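# Shelve blue magazine on rack board, pens into cup

## Task

Set the blue magazine down flat on the wire rack's wooden board, pushed far enough onto it that it sits well on the board. Place both the blue pen and the green pen inside the black cup. Nothing else in the scene may be moved from where it stands.

## Robot and tools

Robot: two arms, left_arm and right_arm, each ending in a 16-motor four-digit hand (index, middle, ring, thumb). right_arm has a right hand; left_arm has its mirror image, a left hand. Arm bases in the scene frame: left_arm at (-0.010, +0.317, 0) m and right_arm at (+0.043, -0.268, 0) m. Each is turned only slightly about z. A camera stand sits behind the arms. Loose objects may sometimes get a brief push from outside.

Frames. Scene frame: origin at table-top height, midway between the nominal bases. +z is up, +x points out over the table, and left_arm is on the +y side. Image left and right do not match these names. Hand poses, targets and velocities in results, and all offsets you send, use each arm's own base frame. Fixed cameras and the table use the scene frame. Hand point axes (right hand): +z runs along straight fingers toward the tips. +x runs across the palm away from the thumb; on the left hand +x points toward the thumb. +y points out of the palm face, which lies at y = -0.062 m. Straight fingertips reach about 0.12 m past the hand point along +z. A rigid mast on the palm side near the wrist can strike things.

execute_actions(actions, cameras). actions is a list of actions. Each action is a list of up to 15 rows, one row per 1/30 s control step. A shorter action repeats its last row until 15 steps are done, so each action lasts 0.5 s. Every row holds 48 numbers, all in [-1, 1], with both arms in one row:
- left_arm dx, dy, dz, rx, ry, rz
- 16 left hand motor numbers
- left current_limit, left speed
- the same 24 numbers for right_arm
Motor order for each hand: index_mcp, index_abd, index_pip, index_dip, middle_mcp, middle_abd, middle_pip, middle_dip, ring_mcp, ring_abd, ring_pip, ring_dip, thumb_cmc, thumb_axl, thumb_mcp, thumb_ipl.

Arm numbers are an offset, not a pose. It is measured in that arm's base axes from the Hand target as it was when the action began. Every row is measured from that same start, not from the row before. Sending the same offset again in a later action moves the hand further. Scale: 1.0 = 0.6 m for dx, dy, dz and 180 degrees for rx, ry, rz, which together form one rotation vector. Rotation turns about the Hand target's position. An offset longer than 1.0 is shortened along its line. The controller limits each step's orientation command to within 40 degrees of the measured orientation. An action may fall short of its goal. A hand point often rests a few cm from its target, because of friction, load and elbow sag, which pulls the hand low. An all-zero action asks again for the target. If the hand still rests short, add the missing distance as a further offset. To stop pushing against something, set the target back past the hand point.

Hand numbers are absolute goal angles, each scaled linearly between the hinge's two stops. Brackets give (degrees at +1, degrees at -1; straight value).
- Finger _mcp (-18, +128; +0.75), _abd (-60, +60; 0.00), _pip (-29, +108; +0.58), _dip (-21, +117; +0.70). Moving toward -1 curls the finger toward the palm; _abd toward -1 swings it away from the thumb.
- thumb_cmc (-20, +120; +0.71): toward -1 brings the thumb round in front of the palm.
- thumb_axl (-27, +140; +0.68): rolls the thumb about its own line.
- thumb_mcp (-69, +109; +0.23) and thumb_ipl (-77, +108; +0.17): bend the thumb.
A zero is a real goal. To leave a hand unchanged, send back its hand_goal, hand_current_limit and hand_speed.

current_limit maps -1..+1 to 0..550 mA, with a floor of 11 mA. speed sets how fast goals move: (speed+1)/2 of 8.5 rad/s. Starting values are +0.4 and -0.6, and the last values sent remain in force. A finger presses only while its goal lies past the object's surface. A motor at 495 mA or more for 5 s in total shuts down for 10 s.

cameras: names, ["all"], or [] for none. If omitted, an empty actions list returns all images and other calls return none. An unknown name invalidates the call. Cameras: cam_high (672x504, fixed), cam_left_wrist and cam_right_wrist (616x616 fisheye).

Results report per arm, in base frame:
- end_effector_position (m) and end_effector_quat_wxyz
- Hand target: the commanded pose after clipping, which the next offsets start from
- joint positions, velocities ("within noise" means at rest) and torques (these include the arm's own weight; numbers 3 and 4 wrap at ±28 N m)
- hand_goal, hand_measured, hand_current_ma and hand_state (moving, goal, blocked or overload), listed in motor order
- hand_current_limit and hand_speed
- step readings of position during motion
A MOTOR HOT line comes before a possible OVER-TEMPERATURE FAULT, in which that arm goes limp for a while. Holding loads, reaching far, or straining toward unreachable poses heats motors. A call returns once the robot is still. The robot keeps its last command between calls.

zoom_image(camera, region): gives a closer look at [x0, y0, x1, y1] pixels of that camera's newest image, at most 504x504. read_manual(section): returns licence texts only. finished_scene(scene=1): ends the scene for good, so the goal must already hold without the robot.

Avoid: dropping things or letting go of moving objects, hard hits, and strong pushes on fixed or heavy items. Do not let parts fall far. Anything that ends up off the table fails the task. Keep the two arms from colliding, and never close one hand on the other's fingers. Avoid arm stops.

Each tool is called by a JSON object that holds its "fn" and its "kwargs".

## Session

{"fn": "execute_actions", "kwargs": {"actions": []}}

Scene clock: 0.00 s.
left_arm: end_effector_position=(+0.4636, -0.1163, +0.3146) hand_goal=(+0.754, +0.000, +0.576, +0.696, +0.754, +0.000, +0.576, +0.696, +0.754, +0.000, +0.576, +0.696, +0.714, +0.678, +0.226, +0.168) hand_measured=(+0.754, +0.000, +0.576, +0.696, +0.754, +0.000, +0.576, +0.696, +0.754, +0.000, +0.576, +0.696, +0.714, +0.678, +0.226, +0.168) hand_current_ma=(+0, +0, +0, +0, +0, +0, +0, +0, +0, +0, +0, +0, +0, +0, +0, +0) hand_state=(goal, goal, goal, goal, goal, goal, goal, goal, goal, goal, goal, goal, goal, goal, goal, goal) hand_current_limit=0.40 hand_speed=-0.60 end_effector_quat_wxyz=(+0.539, +0.444, +0.498, +0.515) | right_arm: end_effector_position=(+0.1172, +0.1790, +0.2295) hand_goal=(+0.754, +0.000, +0.576, +0.696, +0.754, +0.000, +0.576, +0.696, +0.754, +0.000, +0.576, +0.696, +0.714, +0.678, +0.226, +0.168) hand_measured=(+0.754, +0.000, +0.576, +0.696, +0.754, +0.000, +0.576, +0.696, +0.754, +0.000, +0.576, +0.696, +0.714, +0.678, +0.226, +0.168) hand_current_ma=(+0, +0, +0, +0, +0, +0, +0, +0, +0, +0, +0, +0, +0, +0, +0, +0) hand_state=(goal, goal, goal, goal, goal, goal, goal, goal, goal, goal, goal, goal, goal, goal, goal, goal) hand_current_limit=0.40 hand_speed=-0.60 end_effector_quat_wxyz=(-0.339, +0.542, +0.735, +0.226)
Joint positions: left_arm=[-0.464 1.444 0.494 1.076 -0.494 -0.02] | right_arm=[0.546 0.414 0.659 -1.599 -0.818 0.339]
Joint velocities: within noise
Joint torques (N m): no reading
Heat: left arm: hottest wrist roll 31 °C; right arm: hottest elbow 31 °C.
Hand target: left_arm +0.4661, -0.1176, +0.3276; +0.550, +0.432, +0.493, +0.517 | right_arm +0.1192, +0.1800, +0.2393; -0.335, +0.538, +0.737, +0.235

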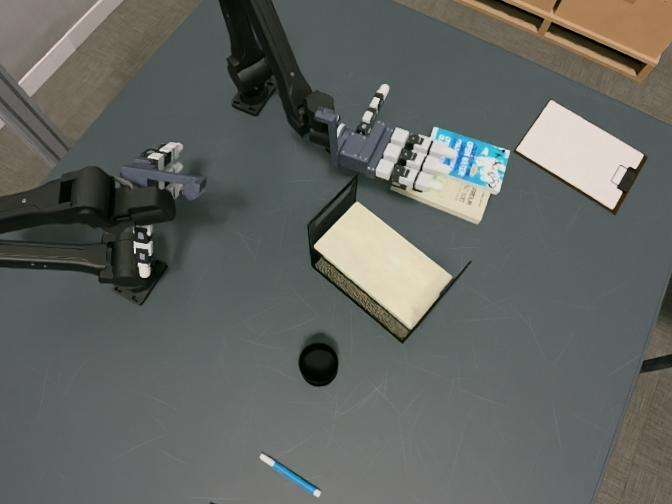

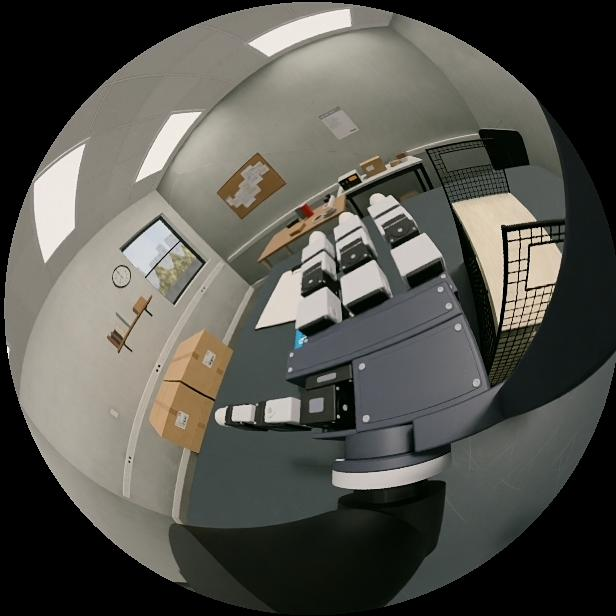

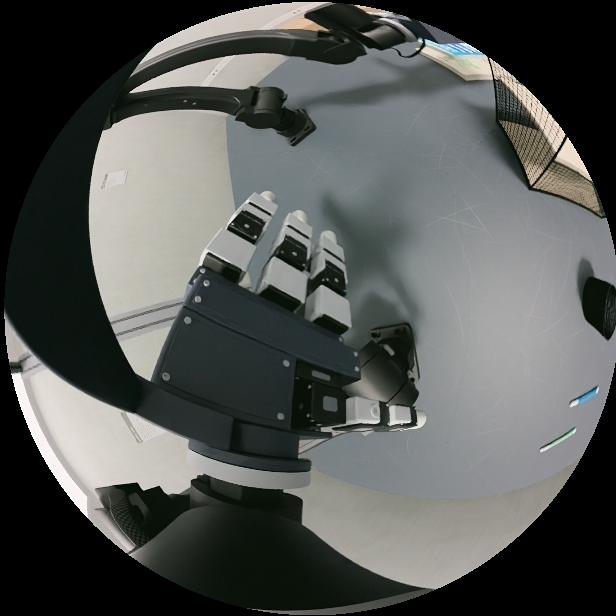

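{"fn": "zoom_image", "kwargs": {"camera": "cam_high", "region": [280, 60, 532, 249]}}

{"fn": "zoom_image", "kwargs": {"camera": "cam_high", "region": [168, 315, 420, 504]}}

{"fn": "zoom_image", "kwargs": {"camera": "cam_right_wrist", "region": [416, 230, 616, 480]}}

{"fn": "zoom_image", "kwargs": {"camera": "cam_high", "region": [280, 160, 500, 360]}}

Scaled by 2.000 from the camera's 672x504 image, which has a finer 960x720 frame.

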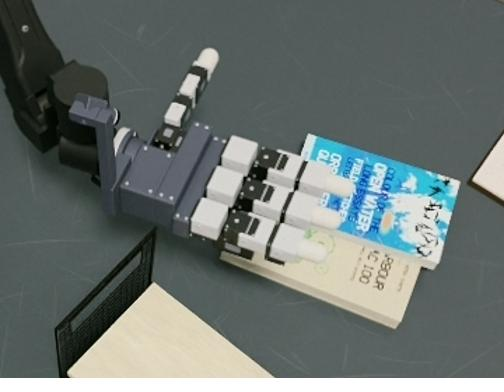

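Scaled by 2.000 from the camera's 672x504 image, which has a finer 960x720 frame.

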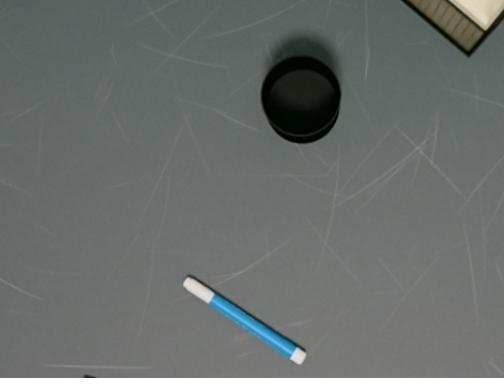

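Scaled by 2.016 from the camera's 616x616 image, which has a finer 880x880 frame.

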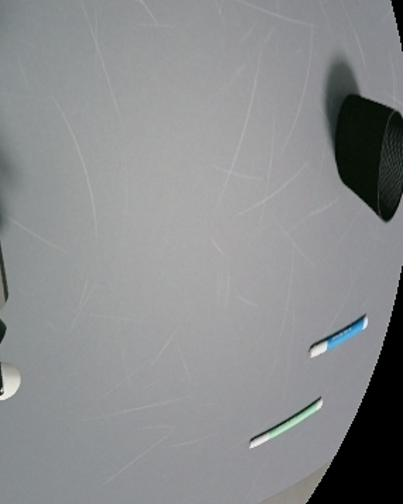

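Scaled by 2.291 from the camera's 672x504 image, which has a finer 960x720 frame.

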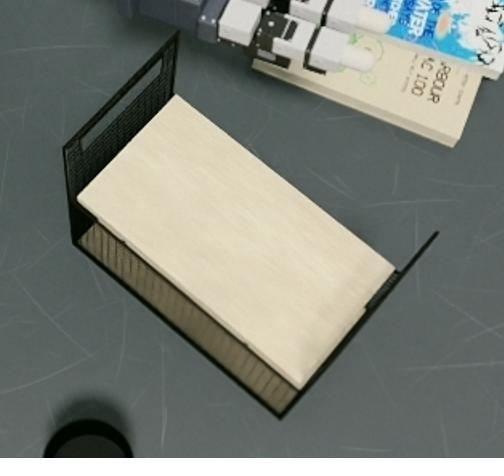

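{"fn": "execute_actions", "kwargs": {"actions": [[[0,0.0747,0.0167,0.0034,0.1089,-0.0062,0.754,0,0.576,0.696,0.754,0,0.576,0.696,0.754,0,0.576,0.696,0.714,0.678,0.226,0.168,0.4,-0.6,0.0767,-0.1167,0.0267,-0.0531,-0.0093,-0.0185,0.726,0,-0.226,-0.101,0.726,0,-0.226,-0.101,0.95,0,0.576,0.696,-0.714,0.677,-0.281,0.168,0.4,-0.6]],[[0,0.0747,0.0167,0.0034,0.1089,-0.0062,0.754,0,0.576,0.696,0.754,0,0.576,0.696,0.754,0,0.576,0.696,0.714,0.678,0.226,0.168,0.4,-0.6,0.0767,-0.1167,0.0267,-0.0531,-0.0093,-0.0185,0.726,0,-0.226,-0.101,0.726,0,-0.226,-0.101,0.95,0,0.576,0.696,-0.714,0.677,-0.281,0.168,0.4,-0.6]],[[0,0.0747,0.0167,0.0034,0.1089,-0.0062,0.754,0,0.576,0.696,0.754,0,0.576,0.696,0.754,0,0.576,0.696,0.714,0.678,0.226,0.168,0.4,-0.6,0.0767,-0.1167,0.0267,-0.0531,-0.0093,-0.0185,0.726,0,-0.226,-0.101,0.726,0,-0.226,-0.101,0.95,0,0.576,0.696,-0.714,0.677,-0.281,0.168,0.4,-0.6]],[[0,0.0747,0.0167,0.0034,0.1089,-0.0062,0.754,0,0.576,0.696,0.754,0,0.576,0.696,0.754,0,0.576,0.696,0.714,0.678,0.226,0.168,0.4,-0.6,0.0767,-0.1167,0.0267,-0.0531,-0.0093,-0.0185,0.726,0,-0.226,-0.101,0.726,0,-0.226,-0.101,0.95,0,0.576,0.696,-0.714,0.677,-0.281,0.168,0.4,-0.6]],[[0,0.0747,0.0167,0.0034,0.1089,-0.0062,0.754,0,0.576,0.696,0.754,0,0.576,0.696,0.754,0,0.576,0.696,0.714,0.678,0.226,0.168,0.4,-0.6,0.0767,-0.1167,0.0267,-0.0531,-0.0093,-0.0185,0.726,0,-0.226,-0.101,0.726,0,-0.226,-0.101,0.95,0,0.576,0.696,-0.714,0.677,-0.281,0.168,0.4,-0.6]]], "cameras": ["all"]}}

Scene clock: 308.93 s.
left_arm: end_effector_position=(+0.4582, +0.1066, +0.3523) hand_goal=(+0.754, +0.000, +0.576, +0.696, +0.754, +0.000, +0.576, +0.696, +0.754, +0.000, +0.576, +0.696, +0.714, +0.678, +0.226, +0.168) hand_measured=(+0.756, +0.000, +0.576, +0.696, +0.756, +0.000, +0.576, +0.696, +0.756, +0.000, +0.576, +0.696, +0.718, +0.678, +0.222, +0.168) hand_current_ma=(+1, +0, +0, +0, +1, +0, +0, +0, +1, +0, +0, +0, +2, +0, -3, +0) hand_state=(goal, goal, goal, goal, goal, goal, goal, goal, goal, goal, goal, goal, goal, goal, goal, goal) hand_current_limit=0.40 hand_speed=-0.60 end_effector_quat_wxyz=(+0.022, +0.700, +0.713, +0.032) | right_arm: end_effector_position=(+0.3440, -0.1626, +0.2976) hand_goal=(+0.726, +0.000, -0.226, -0.100, +0.726, +0.000, -0.226, -0.100, +0.950, +0.000, +0.576, +0.696, -0.714, +0.678, -0.280, +0.168) hand_measured=(+0.728, +0.000, -0.222, -0.098, +0.728, +0.000, -0.220, -0.096, +0.948, +0.000, +0.576, +0.696, -0.714, +0.678, -0.282, +0.168) hand_current_ma=(+1, +0, +3, +1, +1, +0, +4, +2, -1, +0, +0, +0, +0, +0, -2, +0) hand_state=(goal, goal, goal, goal, goal, goal, goal, goal, goal, goal, goal, goal, goal, goal, goal, goal) hand_current_limit=0.40 hand_speed=-0.60 end_effector_quat_wxyz=(+0.003, +0.707, +0.707, +0.004)
Joint positions: left_arm=[0.219 1.31 1.516 -1.699 0.002 0.201] | right_arm=[-0.497 1.106 1.224 -1.679 -0.006 -0.498]
Joint torques (N m): left_arm=[-1.2 -8.12 13.78 0.43 -0.26 0.01] | right_arm=[1.03 -6.83 11.6 -0.25 0.07 -0.17]
Heat: left arm: hottest elbow 43 °C; right arm: hottest elbow 40 °C.
Hand target: left_arm +0.4661, +0.1065, +0.3778; +0.000, +0.707, +0.707, +0.001 | right_arm +0.3494, -0.1700, +0.3195; +0.001, +0.707, +0.707, +0.000
Off the commanded pose: left_arm 0.027 m, 5 deg | right_arm 0.024 m, 1 deg.
joint sent to its limit (left arm) — joint 4 (wrist pitch), lower limit. The joint targets are off in orientation, not in position.
joint sent to its limit (right arm) — joint 4 (wrist pitch), lower limit. The joint targets are off in orientation, not in position.
Step readings (end_effector_position of left_arm | right_arm):
0: (+0.4636, -0.1163, +0.3146) | (+0.1172, +0.1790, +0.2295)
1: (+0.4639, -0.1164, +0.3142) | (+0.1179, +0.1781, +0.2289)
2: (+0.4663, -0.1159, +0.3123) | (+0.1213, +0.1728, +0.2267)
4: (+0.4700, -0.1123, +0.3082) | (+0.1323, +0.1538, +0.2219)
8: (+0.4608, -0.0840, +0.3239) | (+0.1501, +0.1267, +0.2285)
15: (+0.4529, -0.0719, +0.3211) | (+0.1593, +0.1138, +0.2350)
16: (+0.4542, -0.0727, +0.3156) | (+0.1605, +0.1118, +0.2349)
17: (+0.4564, -0.0720, +0.3087) | (+0.1638, +0.1053, +0.2347)
19: (+0.4574, -0.0659, +0.2953) | (+0.1756, +0.0836, +0.2371)
23: (+0.4474, -0.0348, +0.2989) | (+0.1934, +0.0549, +0.2481)
30: (+0.4526, -0.0294, +0.3290) | (+0.2051, +0.0403, +0.2504)
31: (+0.4535, -0.0298, +0.3297) | (+0.2061, +0.0389, +0.2507)
32: (+0.4538, -0.0291, +0.3268) | (+0.2080, +0.0336, +0.2515)
34: (+0.4517, -0.0204, +0.3187) | (+0.2167, +0.0121, +0.2559)
38: (+0.4475, +0.0128, +0.3219) | (+0.2370, -0.0198, +0.2640)
45: (+0.4562, +0.0176, +0.3359) | (+0.2492, -0.0316, +0.2626)
46: (+0.4565, +0.0173, +0.3351) | (+0.2499, -0.0324, +0.2636)
47: (+0.4550, +0.0183, +0.3316) | (+0.2516, -0.0366, +0.2639)
49: (+0.4509, +0.0268, +0.3261) | (+0.2593, -0.0561, +0.2724)
53: (+0.4531, +0.0587, +0.3353) | (+0.2845, -0.0902, +0.2852)
60: (+0.4577, +0.0636, +0.3449) | (+0.2964, -0.0972, +0.2776)
61: (+0.4571, +0.0632, +0.3446) | (+0.2967, -0.0979, +0.2790)
62: (+0.4544, +0.0650, +0.3432) | (+0.2979, -0.1015, +0.2810)
64: (+0.4502, +0.0726, +0.3448) | (+0.3064, -0.1200, +0.2908)
68: (+0.4593, +0.1013, +0.3567) | (+0.3327, -0.1545, +0.3059)
75: (+0.4581, +0.1080, +0.3507) | (+0.3432, -0.1628, +0.2954)

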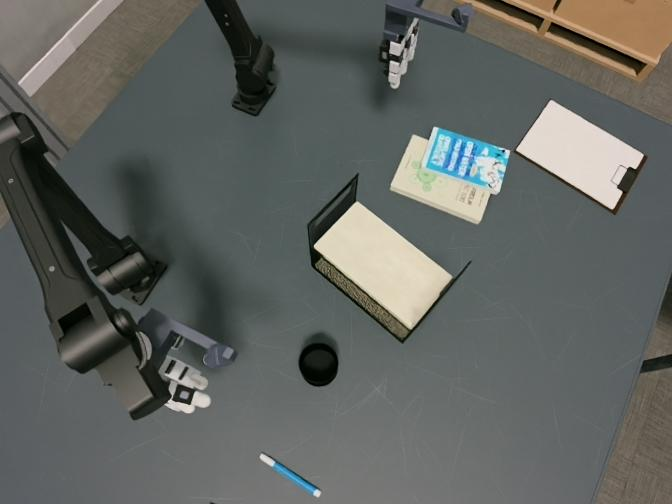

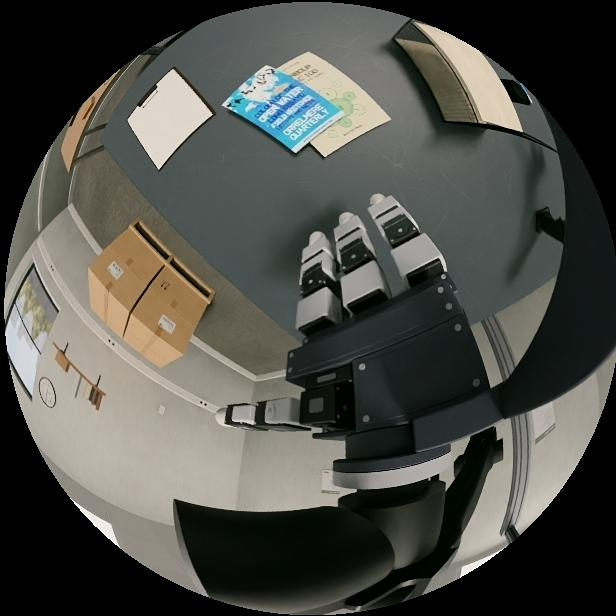

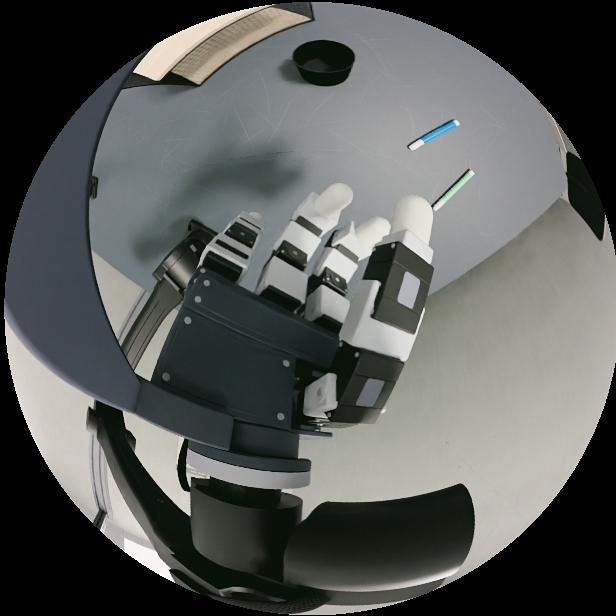

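{"fn": "zoom_image", "kwargs": {"camera": "cam_high", "region": [370, 90, 530, 240]}}

{"fn": "zoom_image", "kwargs": {"camera": "cam_left_wrist", "region": [200, 20, 420, 190]}}

{"fn": "zoom_image", "kwargs": {"camera": "cam_right_wrist", "region": [260, 20, 520, 240]}}

Scaled by 3.150 from the camera's 672x504 image, which has a finer 960x720 frame.

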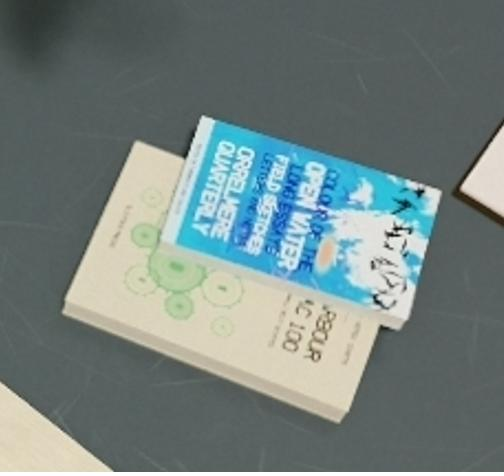

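Scaled by 2.291 from the camera's 616x616 image, which has a finer 880x880 frame.

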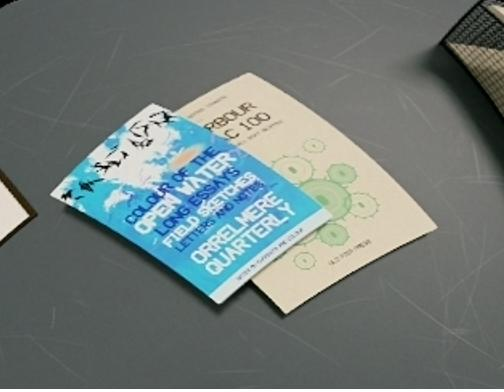

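Scaled by 1.938 from the camera's 616x616 image, which has a finer 880x880 frame.

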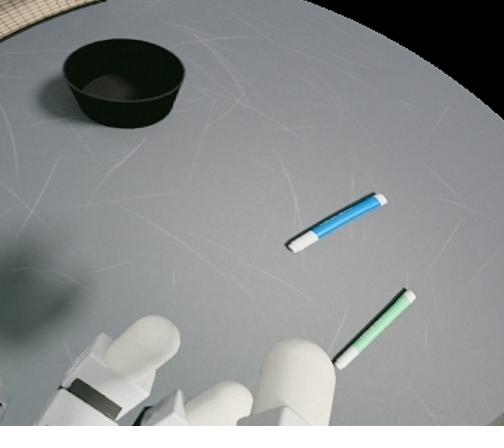

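{"fn": "zoom_image", "kwargs": {"camera": "cam_high", "region": [350, 0, 490, 110]}}

{"fn": "zoom_image", "kwargs": {"camera": "cam_high", "region": [120, 280, 280, 440]}}

Scaled by 3.600 from the camera's 672x504 image, which has a finer 960x720 frame.

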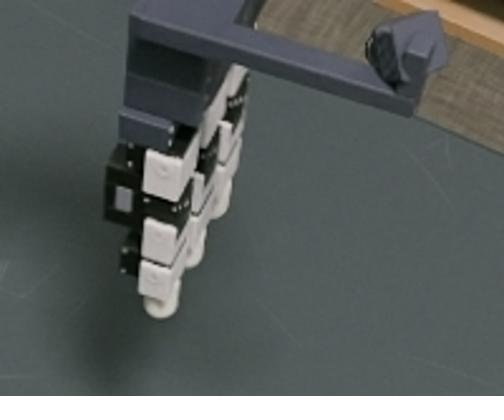

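Scaled by 3.150 from the camera's 672x504 image, which has a finer 960x720 frame.

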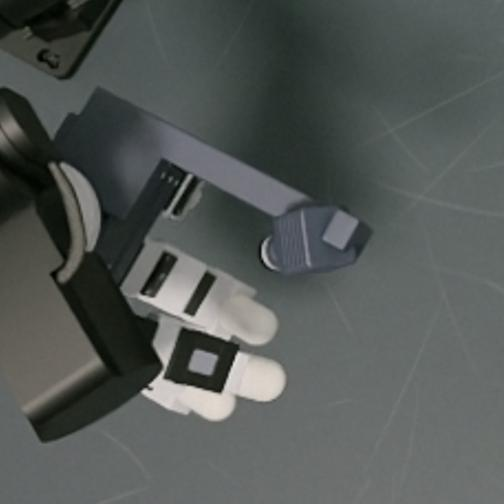

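{"fn": "execute_actions", "kwargs": {"actions": [[[0.0489,-0.0043,-0.0527,-0.0495,0.0452,0.0971,1.0,0,0.723,0.116,1.0,0,0.723,0.116,1.0,0,0.723,0.116,-0.786,0.677,0.056,0.168,0.4,-0.6,0.0739,-0.022,-0.0565,-0.0491,0.0535,0.0851,0.726,0,-0.226,-0.101,0.726,0,-0.226,-0.101,0.95,0,0.576,0.696,-0.714,0.677,-0.281,0.168,0.4,-0.6]],[[0.0489,-0.0043,-0.0527,-0.0495,0.0452,0.0971,1.0,0,0.723,0.116,1.0,0,0.723,0.116,1.0,0,0.723,0.116,-0.786,0.677,0.056,0.168,0.4,-0.6,0.0739,-0.022,-0.0565,-0.0491,0.0535,0.0851,0.726,0,-0.226,-0.101,0.726,0,-0.226,-0.101,0.95,0,0.576,0.696,-0.714,0.677,-0.281,0.168,0.4,-0.6]],[[0.0489,-0.0043,-0.0527,-0.0495,0.0452,0.0971,1.0,0,0.723,0.116,1.0,0,0.723,0.116,1.0,0,0.723,0.116,-0.786,0.677,0.056,0.168,0.4,-0.6,0.0739,-0.022,-0.0565,-0.0491,0.0535,0.0851,0.726,0,-0.226,-0.101,0.726,0,-0.226,-0.101,0.95,0,0.576,0.696,-0.714,0.677,-0.281,0.168,0.4,-0.6]],[[0.0489,-0.0043,-0.0527,-0.0495,0.0452,0.0971,1.0,0,0.723,0.116,1.0,0,0.723,0.116,1.0,0,0.723,0.116,-0.786,0.677,0.056,0.168,0.4,-0.6,0.0739,-0.022,-0.0565,-0.0491,0.0535,0.0851,0.726,0,-0.226,-0.101,0.726,0,-0.226,-0.101,0.95,0,0.576,0.696,-0.714,0.677,-0.281,0.168,0.4,-0.6]],[[0.0489,-0.0043,-0.0527,-0.0495,0.0452,0.0971,1.0,0,0.723,0.116,1.0,0,0.723,0.116,1.0,0,0.723,0.116,-0.786,0.677,0.056,0.168,0.4,-0.6,0.0739,-0.022,-0.0565,-0.0491,0.0535,0.0851,0.726,0,-0.226,-0.101,0.726,0,-0.226,-0.101,0.95,0,0.576,0.696,-0.714,0.677,-0.281,0.168,0.4,-0.6]]], "cameras": ["all"]}}

Scene clock: 497.17 s.
left_arm: end_effector_position=(+0.6028, +0.0905, +0.1952) hand_goal=(+1.000, +0.000, +0.724, +0.116, +1.000, +0.000, +0.724, +0.116, +1.000, +0.000, +0.724, +0.116, -0.786, +0.678, +0.056, +0.168) hand_measured=(+0.990, +0.002, +0.720, +0.118, +0.990, +0.002, +0.720, +0.118, +0.990, +0.002, +0.720, +0.118, -0.780, +0.678, +0.054, +0.168) hand_current_ma=(-14, +0, -3, +2, -15, +1, -4, +2, -14, +0, -4, +2, +5, +0, -2, +0) hand_state=(goal, goal, goal, goal, goal, goal, goal, goal, goal, goal, goal, goal, goal, goal, goal, goal) hand_current_limit=0.40 hand_speed=-0.60 end_effector_quat_wxyz=(+0.054, -0.067, +0.895, -0.437) | right_arm: end_effector_position=(+0.5700, -0.2388, +0.1503) hand_goal=(+0.726, +0.000, -0.226, -0.100, +0.726, +0.000, -0.226, -0.100, +0.950, +0.000, +0.576, +0.696, -0.714, +0.678, -0.280, +0.168) hand_measured=(+0.720, +0.000, -0.224, -0.098, +0.720, +0.000, -0.224, -0.096, +0.940, +0.000, +0.576, +0.696, -0.714, +0.678, -0.280, +0.168) hand_current_ma=(-5, +0, +1, +1, -5, +0, +1, +2, -10, +0, +0, +0, +0, +0, +0, +0) hand_state=(goal, goal, goal, goal, goal, goal, goal, goal, goal, goal, goal, goal, goal, goal, goal, goal) hand_current_limit=0.40 hand_speed=-0.60 end_effector_quat_wxyz=(-0.029, +0.045, +0.863, -0.502)
Joint positions: left_arm=[0.286 2.049 2.069 -1.705 0.907 -1.379] | right_arm=[-0.224 1.845 1.596 -1.125 1.043 -1.804]
Joint torques (N m): left_arm=[-0.44 -19.25 13 0.2 1.13 -0.19] | right_arm=[1.85 -17.44 7.75 0.54 0.9 -0.18]
Heat: left arm: hottest elbow 61 °C; right arm: hottest elbow 47 °C.
Hand target: left_arm +0.6128, +0.0937, +0.2195; +0.020, -0.040, +0.890, -0.453 | right_arm +0.5709, -0.2362, +0.1498; -0.021, +0.037, +0.865, -0.499
Off the commanded pose: left_arm 0.027 m, 5 deg | right_arm 0.003 m, 1 deg.
joint sent to its limit (left arm) — joint 4 (wrist pitch), lower limit. The joint targets are off in orientation, not in position.
Step readings (end_effector_position of left_arm | right_arm):
0: (+0.4583, +0.1065, +0.3523) | (+0.3440, -0.1626, +0.2976)
1: (+0.4585, +0.1063, +0.3523) | (+0.3436, -0.1636, +0.2976)
2: (+0.4599, +0.1049, +0.3519) | (+0.3427, -0.1682, +0.2970)
4: (+0.4658, +0.1016, +0.3510) | (+0.3478, -0.1792, +0.2968)
8: (+0.4818, +0.0974, +0.3363) | (+0.3717, -0.1875, +0.2830)
15: (+0.4882, +0.1001, +0.3135) | (+0.3819, -0.1843, +0.2599)
16: (+0.4880, +0.1001, +0.3138) | (+0.3820, -0.1852, +0.2610)
17: (+0.4891, +0.0974, +0.3144) | (+0.3817, -0.1881, +0.2619)
19: (+0.4957, +0.0935, +0.3171) | (+0.3872, -0.1970, +0.2648)
23: (+0.5127, +0.0935, +0.3107) | (+0.4136, -0.2001, +0.2558)
30: (+0.5163, +0.0975, +0.2844) | (+0.4231, -0.1956, +0.2296)
31: (+0.5162, +0.0972, +0.2839) | (+0.4228, -0.1964, +0.2300)
32: (+0.5177, +0.0933, +0.2837) | (+0.4232, -0.2004, +0.2314)
34: (+0.5265, +0.0873, +0.2864) | (+0.4304, -0.2111, +0.2352)
38: (+0.5454, +0.0857, +0.2814) | (+0.4582, -0.2157, +0.2270)
45: (+0.5456, +0.0911, +0.2547) | (+0.4672, -0.2088, +0.2004)
46: (+0.5454, +0.0910, +0.2539) | (+0.4670, -0.2097, +0.2005)
47: (+0.5471, +0.0877, +0.2537) | (+0.4673, -0.2141, +0.2022)
49: (+0.5574, +0.0826, +0.2570) | (+0.4758, -0.2255, +0.2062)
53: (+0.5760, +0.0843, +0.2526) | (+0.5034, -0.2307, +0.1975)
60: (+0.5744, +0.0913, +0.2242) | (+0.5146, -0.2227, +0.1718)
61: (+0.5741, +0.0913, +0.2231) | (+0.5147, -0.2236, +0.1722)
62: (+0.5764, +0.0878, +0.2232) | (+0.5149, -0.2283, +0.1738)
64: (+0.5877, +0.0832, +0.2272) | (+0.5235, -0.2393, +0.1783)
68: (+0.6063, +0.0827, +0.2228) | (+0.5492, -0.2450, +0.1676)
75: (+0.6034, +0.0901, +0.1931) | (+0.5666, -0.2390, +0.1456)

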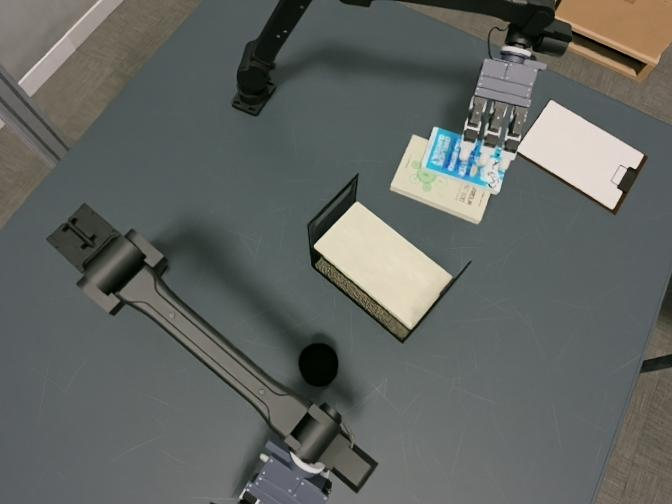

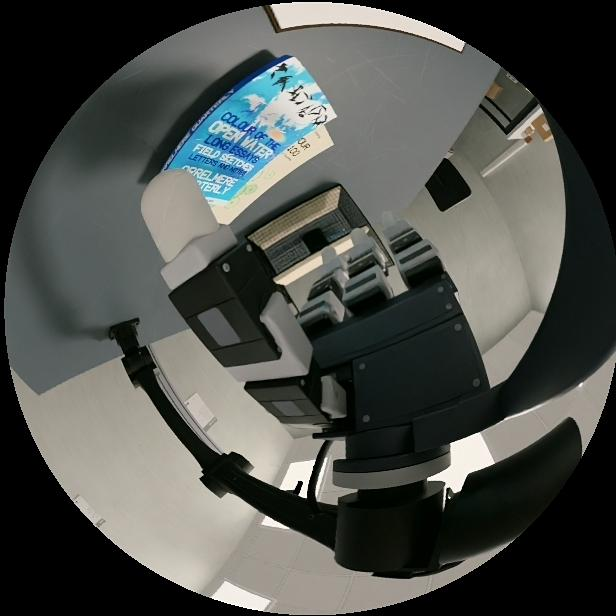

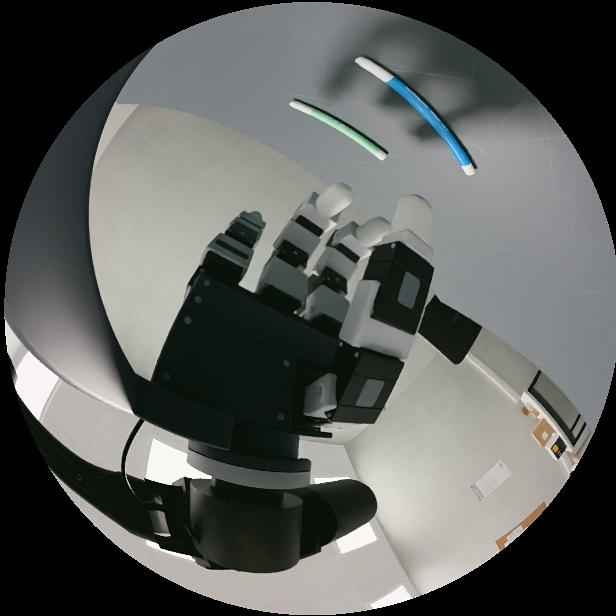

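{"fn": "zoom_image", "kwargs": {"camera": "cam_left_wrist", "region": [100, 20, 420, 320]}}

Scaled by 1.575 from the camera's 616x616 image, which has a finer 880x880 frame.

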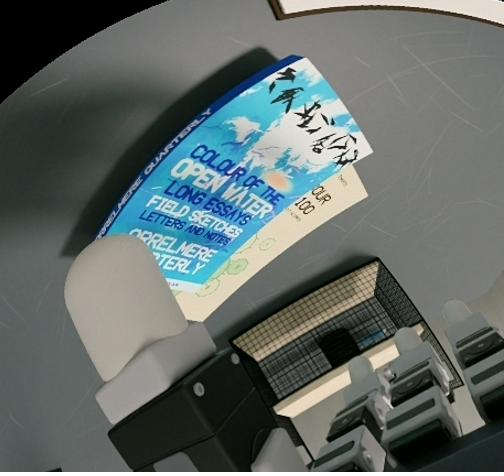

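{"fn": "execute_actions", "kwargs": {"actions": [[[0,-0.0056,-0.058,0,0,0,1.0,0,0.723,0.116,1.0,0,0.723,0.116,1.0,0,0.723,0.116,-0.786,0.677,0.056,0.168,0.4,-0.6,0.0061,-0.0075,-0.0444,0,0,0,0.726,0,-0.226,-0.101,0.726,0,-0.226,-0.101,0.95,0,0.576,0.696,-0.714,0.677,-0.281,0.168,0.4,-0.6]],[[0,-0.0056,-0.058,0,0,0,1.0,0,0.723,0.116,1.0,0,0.723,0.116,1.0,0,0.723,0.116,-0.786,0.677,0.056,0.168,0.4,-0.6,0.0061,-0.0075,-0.0444,0,0,0,0.726,0,-0.226,-0.101,0.726,0,-0.226,-0.101,0.95,0,0.576,0.696,-0.714,0.677,-0.281,0.168,0.4,-0.6]],[[0,-0.0056,-0.058,0,0,0,1.0,0,0.723,0.116,1.0,0,0.723,0.116,1.0,0,0.723,0.116,-0.786,0.677,0.056,0.168,0.4,-0.6,0.0061,-0.0075,-0.0444,0,0,0,0.726,0,-0.226,-0.101,0.726,0,-0.226,-0.101,0.95,0,0.576,0.696,-0.714,0.677,-0.281,0.168,0.4,-0.6]]], "cameras": ["all"]}}

{"fn": "zoom_image", "kwargs": {"camera": "cam_left_wrist", "region": [80, 20, 400, 320]}}

{"fn": "zoom_image", "kwargs": {"camera": "cam_right_wrist", "region": [240, 20, 540, 300]}}

{"fn": "zoom_image", "kwargs": {"camera": "cam_high", "region": [400, 60, 560, 220]}}

Scene clock: 582.43 s.
left_arm: end_effector_position=(+0.6063, +0.0860, +0.1123) hand_goal=(+1.000, +0.000, +0.724, +0.116, +1.000, +0.000, +0.724, +0.116, +1.000, +0.000, +0.724, +0.116, -0.786, +0.678, +0.056, +0.168) hand_measured=(+0.990, +0.002, +0.720, +0.118, +0.990, +0.002, +0.720, +0.118, +0.990, +0.002, +0.720, +0.118, -0.782, +0.678, +0.054, +0.168) hand_current_ma=(-14, +0, -3, +2, -15, +1, -4, +2, -14, +0, -4, +2, +4, +0, -2, +0) hand_state=(goal, goal, goal, goal, goal, goal, goal, goal, goal, goal, goal, goal, goal, goal, goal, goal) hand_current_limit=0.40 hand_speed=-0.60 end_effector_quat_wxyz=(+0.010, -0.052, +0.890, -0.453) | right_arm: end_effector_position=(+0.5852, -0.2420, +0.0828) hand_goal=(+0.726, +0.000, -0.226, -0.100, +0.726, +0.000, -0.226, -0.100, +0.950, +0.000, +0.576, +0.696, -0.714, +0.678, -0.280, +0.168) hand_measured=(+0.720, +0.000, -0.224, -0.098, +0.720, +0.000, -0.224, -0.096, +0.940, +0.000, +0.576, +0.696, -0.714, +0.678, -0.280, +0.168) hand_current_ma=(-5, +0, +1, +1, -5, +0, +1, +2, -10, +0, +0, +0, +0, +0, +0, +0) hand_state=(goal, goal, goal, goal, goal, goal, goal, goal, goal, goal, goal, goal, goal, goal, goal, goal) hand_current_limit=0.40 hand_speed=-0.60 end_effector_quat_wxyz=(-0.011, +0.038, +0.864, -0.502)
Joint positions: left_arm=[0.279 2.167 2.03 -1.698 0.915 -1.278] | right_arm=[-0.227 1.912 1.505 -0.892 1.029 -1.864]
Joint torques (N m): left_arm=[-1.03 -19.31 9.37 0.32 1.1 0.04] | right_arm=[0.73 -16.5 7.65 0.68 0.94 -0.15]
Heat: left arm: hottest elbow 55 °C; right arm: hottest elbow 39 °C.
Hand target: left_arm +0.6129, +0.0834, +0.1152; +0.020, -0.040, +0.890, -0.453 | right_arm +0.5820, -0.2496, +0.0700; -0.021, +0.037, +0.866, -0.499
Off the commanded pose: left_arm 0.008 m, 2 deg | right_arm 0.015 m, 1 deg.
Step readings (end_effector_position of left_arm | right_arm):
0: (+0.6028, +0.0905, +0.1952) | (+0.5699, -0.2388, +0.1503)
1: (+0.6028, +0.0905, +0.1952) | (+0.5700, -0.2388, +0.1501)
2: (+0.6028, +0.0903, +0.1952) | (+0.5711, -0.2390, +0.1494)
4: (+0.6031, +0.0901, +0.1947) | (+0.5741, -0.2392, +0.1462)
8: (+0.6042, +0.0902, +0.1900) | (+0.5743, -0.2384, +0.1379)
15: (+0.6057, +0.0906, +0.1792) | (+0.5756, -0.2386, +0.1359)
16: (+0.6058, +0.0907, +0.1786) | (+0.5760, -0.2387, +0.1360)
17: (+0.6063, +0.0908, +0.1772) | (+0.5766, -0.2388, +0.1354)
19: (+0.6074, +0.0908, +0.1749) | (+0.5789, -0.2393, +0.1334)
23: (+0.6088, +0.0909, +0.1642) | (+0.5802, -0.2394, +0.1233)
30: (+0.6083, +0.0906, +0.1466) | (+0.5801, -0.2391, +0.1096)
31: (+0.6083, +0.0906, +0.1458) | (+0.5803, -0.2392, +0.1092)
32: (+0.6081, +0.0905, +0.1444) | (+0.5811, -0.2394, +0.1087)
34: (+0.6075, +0.0899, +0.1419) | (+0.5840, -0.2405, +0.1073)
38: (+0.6067, +0.0882, +0.1309) | (+0.5864, -0.2413, +0.0980)
45: (+0.6060, +0.0863, +0.1132) | (+0.5849, -0.2417, +0.0829)

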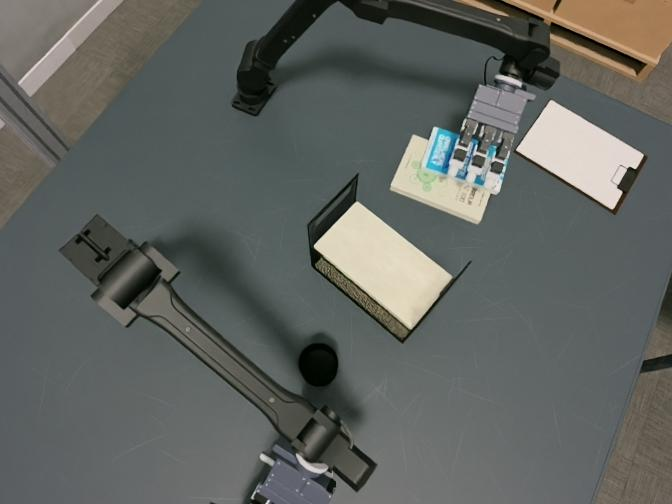

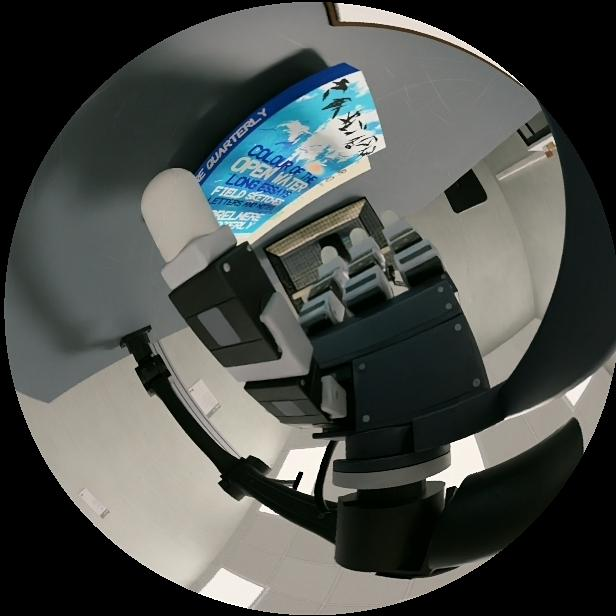

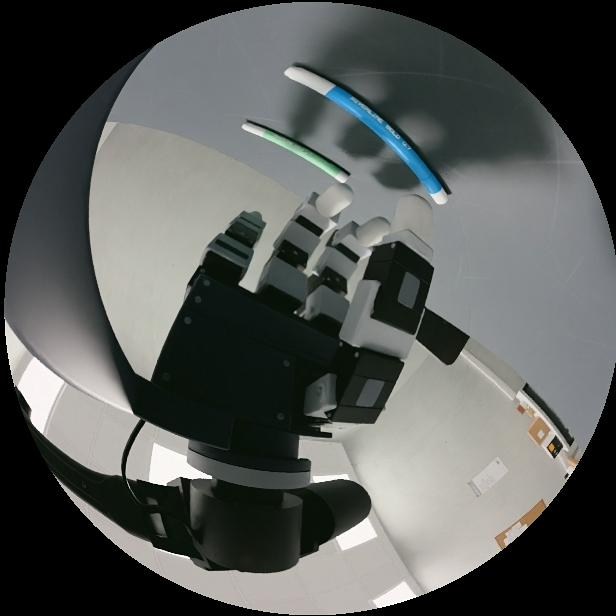

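Scaled by 1.575 from the camera's 616x616 image, which has a finer 880x880 frame.

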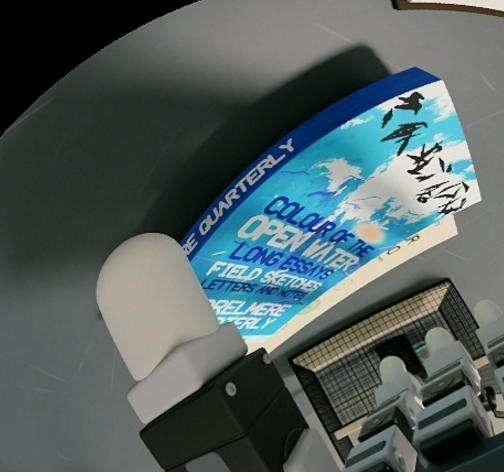

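Scaled by 1.680 from the camera's 616x616 image, which has a finer 880x880 frame.

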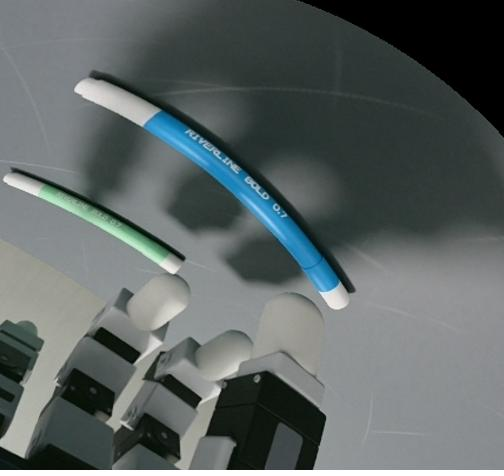

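Scaled by 3.150 from the camera's 672x504 image, which has a finer 960x720 frame.

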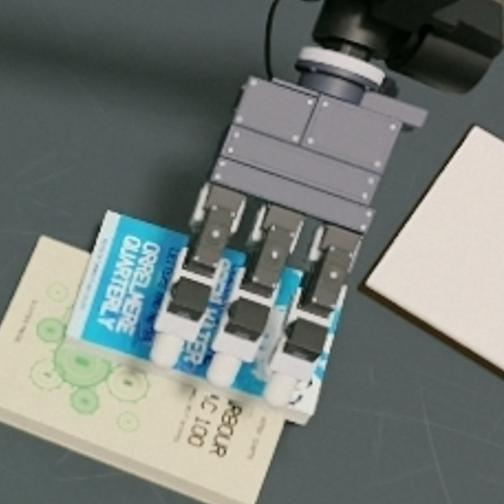

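{"fn": "execute_actions", "kwargs": {"actions": [[[-0.01,-0.0008,-0.0417,0,0,0,1.0,0,0.723,0.116,1.0,0,0.723,0.116,1.0,0,0.723,0.116,-0.786,0.677,0.056,0.168,0.4,-0.6,0,0,-0.03,0,0,0,0.726,0,-0.226,-0.101,0.726,0,-0.226,-0.101,0.95,0,0.576,0.696,-0.714,0.677,-0.281,0.168,0.4,-0.6]],[[-0.01,-0.0008,-0.0417,0,0,0,1.0,0,0.723,0.116,1.0,0,0.723,0.116,1.0,0,0.723,0.116,-0.786,0.677,0.056,0.168,0.4,-0.6,0,0,-0.03,0,0,0,0.726,0,-0.226,-0.101,0.726,0,-0.226,-0.101,0.95,0,0.576,0.696,-0.714,0.677,-0.281,0.168,0.4,-0.6]]], "cameras": ["all"]}}

{"fn": "zoom_image", "kwargs": {"camera": "cam_left_wrist", "region": [100, 60, 420, 360]}}

{"fn": "zoom_image", "kwargs": {"camera": "cam_right_wrist", "region": [200, 60, 500, 340]}}

{"fn": "zoom_image", "kwargs": {"camera": "cam_high", "region": [400, 60, 560, 220]}}

Scene clock: 621.13 s.
left_arm: end_effector_position=(+0.5949, +0.0825, +0.0609) hand_goal=(+1.000, +0.000, +0.724, +0.116, +1.000, +0.000, +0.724, +0.116, +1.000, +0.000, +0.724, +0.116, -0.786, +0.678, +0.056, +0.168) hand_measured=(+0.990, +0.002, +0.720, +0.118, +0.990, +0.002, +0.720, +0.118, +0.990, +0.002, +0.720, +0.118, -0.782, +0.678, +0.054, +0.168) hand_current_ma=(-14, +0, -3, +2, -15, +1, -4, +2, -14, +0, -4, +2, +3, +0, -2, +0) hand_state=(goal, goal, goal, goal, goal, goal, goal, goal, goal, goal, goal, goal, goal, goal, goal, goal) hand_current_limit=0.40 hand_speed=-0.60 end_effector_quat_wxyz=(+0.009, -0.051, +0.889, -0.455) | right_arm: end_effector_position=(+0.5866, -0.2423, +0.0489) hand_goal=(+0.726, +0.000, -0.226, -0.100, +0.726, +0.000, -0.226, -0.100, +0.950, +0.000, +0.576, +0.696, -0.714, +0.678, -0.280, +0.168) hand_measured=(+0.720, +0.000, -0.224, -0.098, +0.720, +0.000, -0.224, -0.096, +0.940, +0.000, +0.576, +0.696, -0.714, +0.678, -0.280, +0.168) hand_current_ma=(-5, +0, +1, +1, -5, +0, +1, +2, -10, +0, +0, +0, +0, +0, +0, +0) hand_state=(goal, goal, goal, goal, goal, goal, goal, goal, goal, goal, goal, goal, goal, goal, goal, goal) hand_current_limit=0.40 hand_speed=-0.60 end_effector_quat_wxyz=(-0.010, +0.039, +0.864, -0.502)
Joint positions: left_arm=[0.279 2.166 1.891 -1.567 0.917 -1.271] | right_arm=[-0.227 1.951 1.468 -0.811 1.029 -1.864]
Joint torques (N m): left_arm=[-0.91 -19.19 8.94 0.36 0.99 0.03] | right_arm=[0.91 -16.38 7.24 0.79 0.94 -0.17]
Heat: left arm: hottest elbow 52 °C; right arm: hottest elbow 40 °C.
Hand target: left_arm +0.6009, +0.0824, +0.0651; +0.020, -0.040, +0.890, -0.453 | right_arm +0.5820, -0.2496, +0.0339; -0.021, +0.037, +0.866, -0.499
Off the commanded pose: left_arm 0.007 m, 2 deg | right_arm 0.017 m, 1 deg.
Step readings (end_effector_position of left_arm | right_arm):
0: (+0.6063, +0.0861, +0.1123) | (+0.5852, -0.2420, +0.0828)
1: (+0.6064, +0.0861, +0.1121) | (+0.5853, -0.2420, +0.0828)
2: (+0.6067, +0.0861, +0.1103) | (+0.5858, -0.2422, +0.0827)
4: (+0.6069, +0.0859, +0.1045) | (+0.5873, -0.2425, +0.0818)
8: (+0.6008, +0.0842, +0.0901) | (+0.5872, -0.2425, +0.0764)
15: (+0.6003, +0.0840, +0.0853) | (+0.5861, -0.2422, +0.0680)
16: (+0.6004, +0.0841, +0.0849) | (+0.5863, -0.2423, +0.0676)
17: (+0.6005, +0.0841, +0.0831) | (+0.5868, -0.2424, +0.0672)
19: (+0.6005, +0.0841, +0.0774) | (+0.5879, -0.2427, +0.0657)
23: (+0.5949, +0.0825, +0.0648) | (+0.5878, -0.2426, +0.0588)
30: (+0.5945, +0.0824, +0.0610) | (+0.5863, -0.2423, +0.0490)

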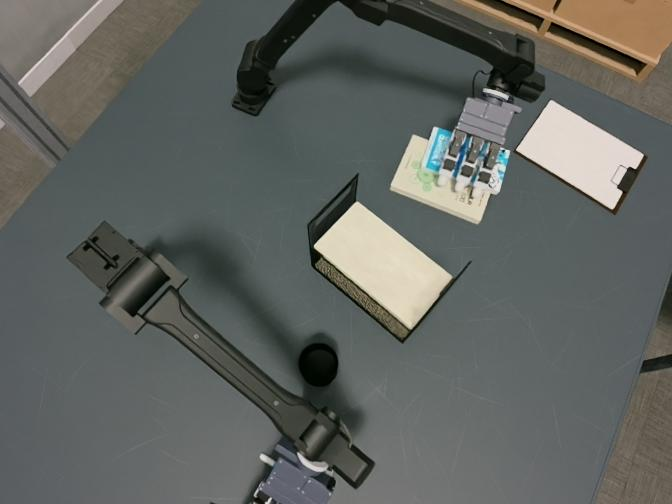

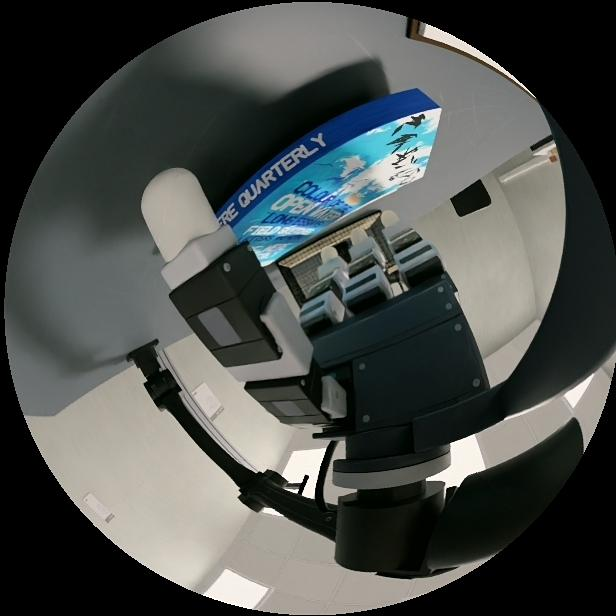

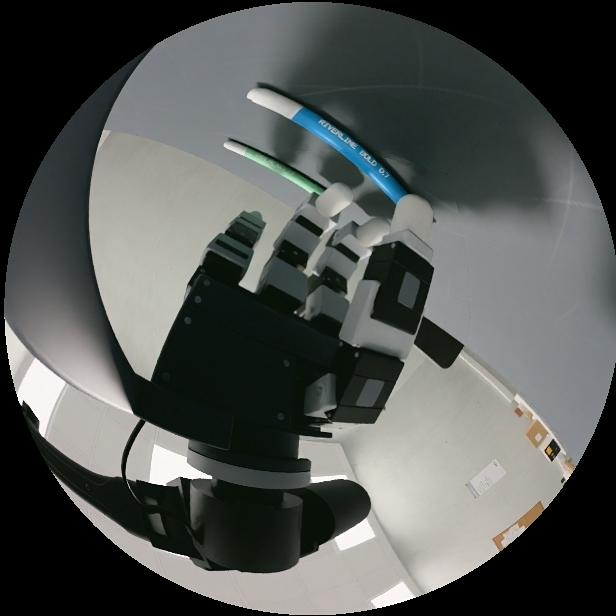

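Scaled by 1.575 from the camera's 616x616 image, which has a finer 880x880 frame.

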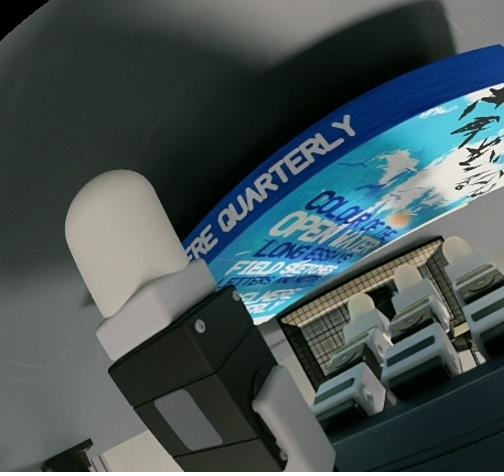

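Scaled by 1.680 from the camera's 616x616 image, which has a finer 880x880 frame.

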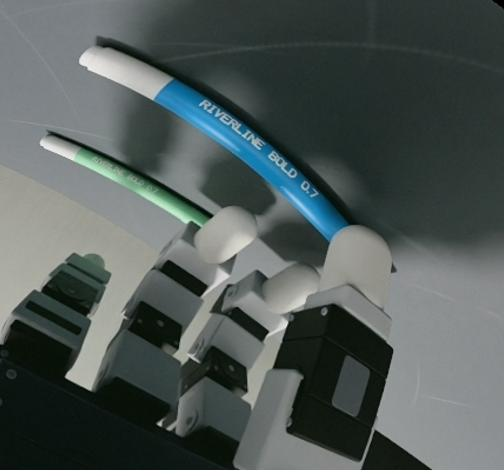

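Scaled by 3.150 from the camera's 672x504 image, which has a finer 960x720 frame.

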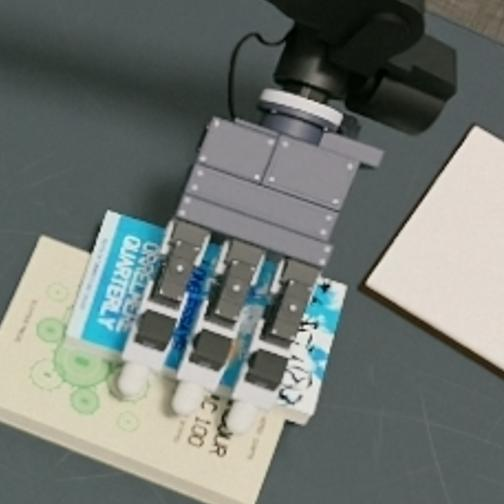

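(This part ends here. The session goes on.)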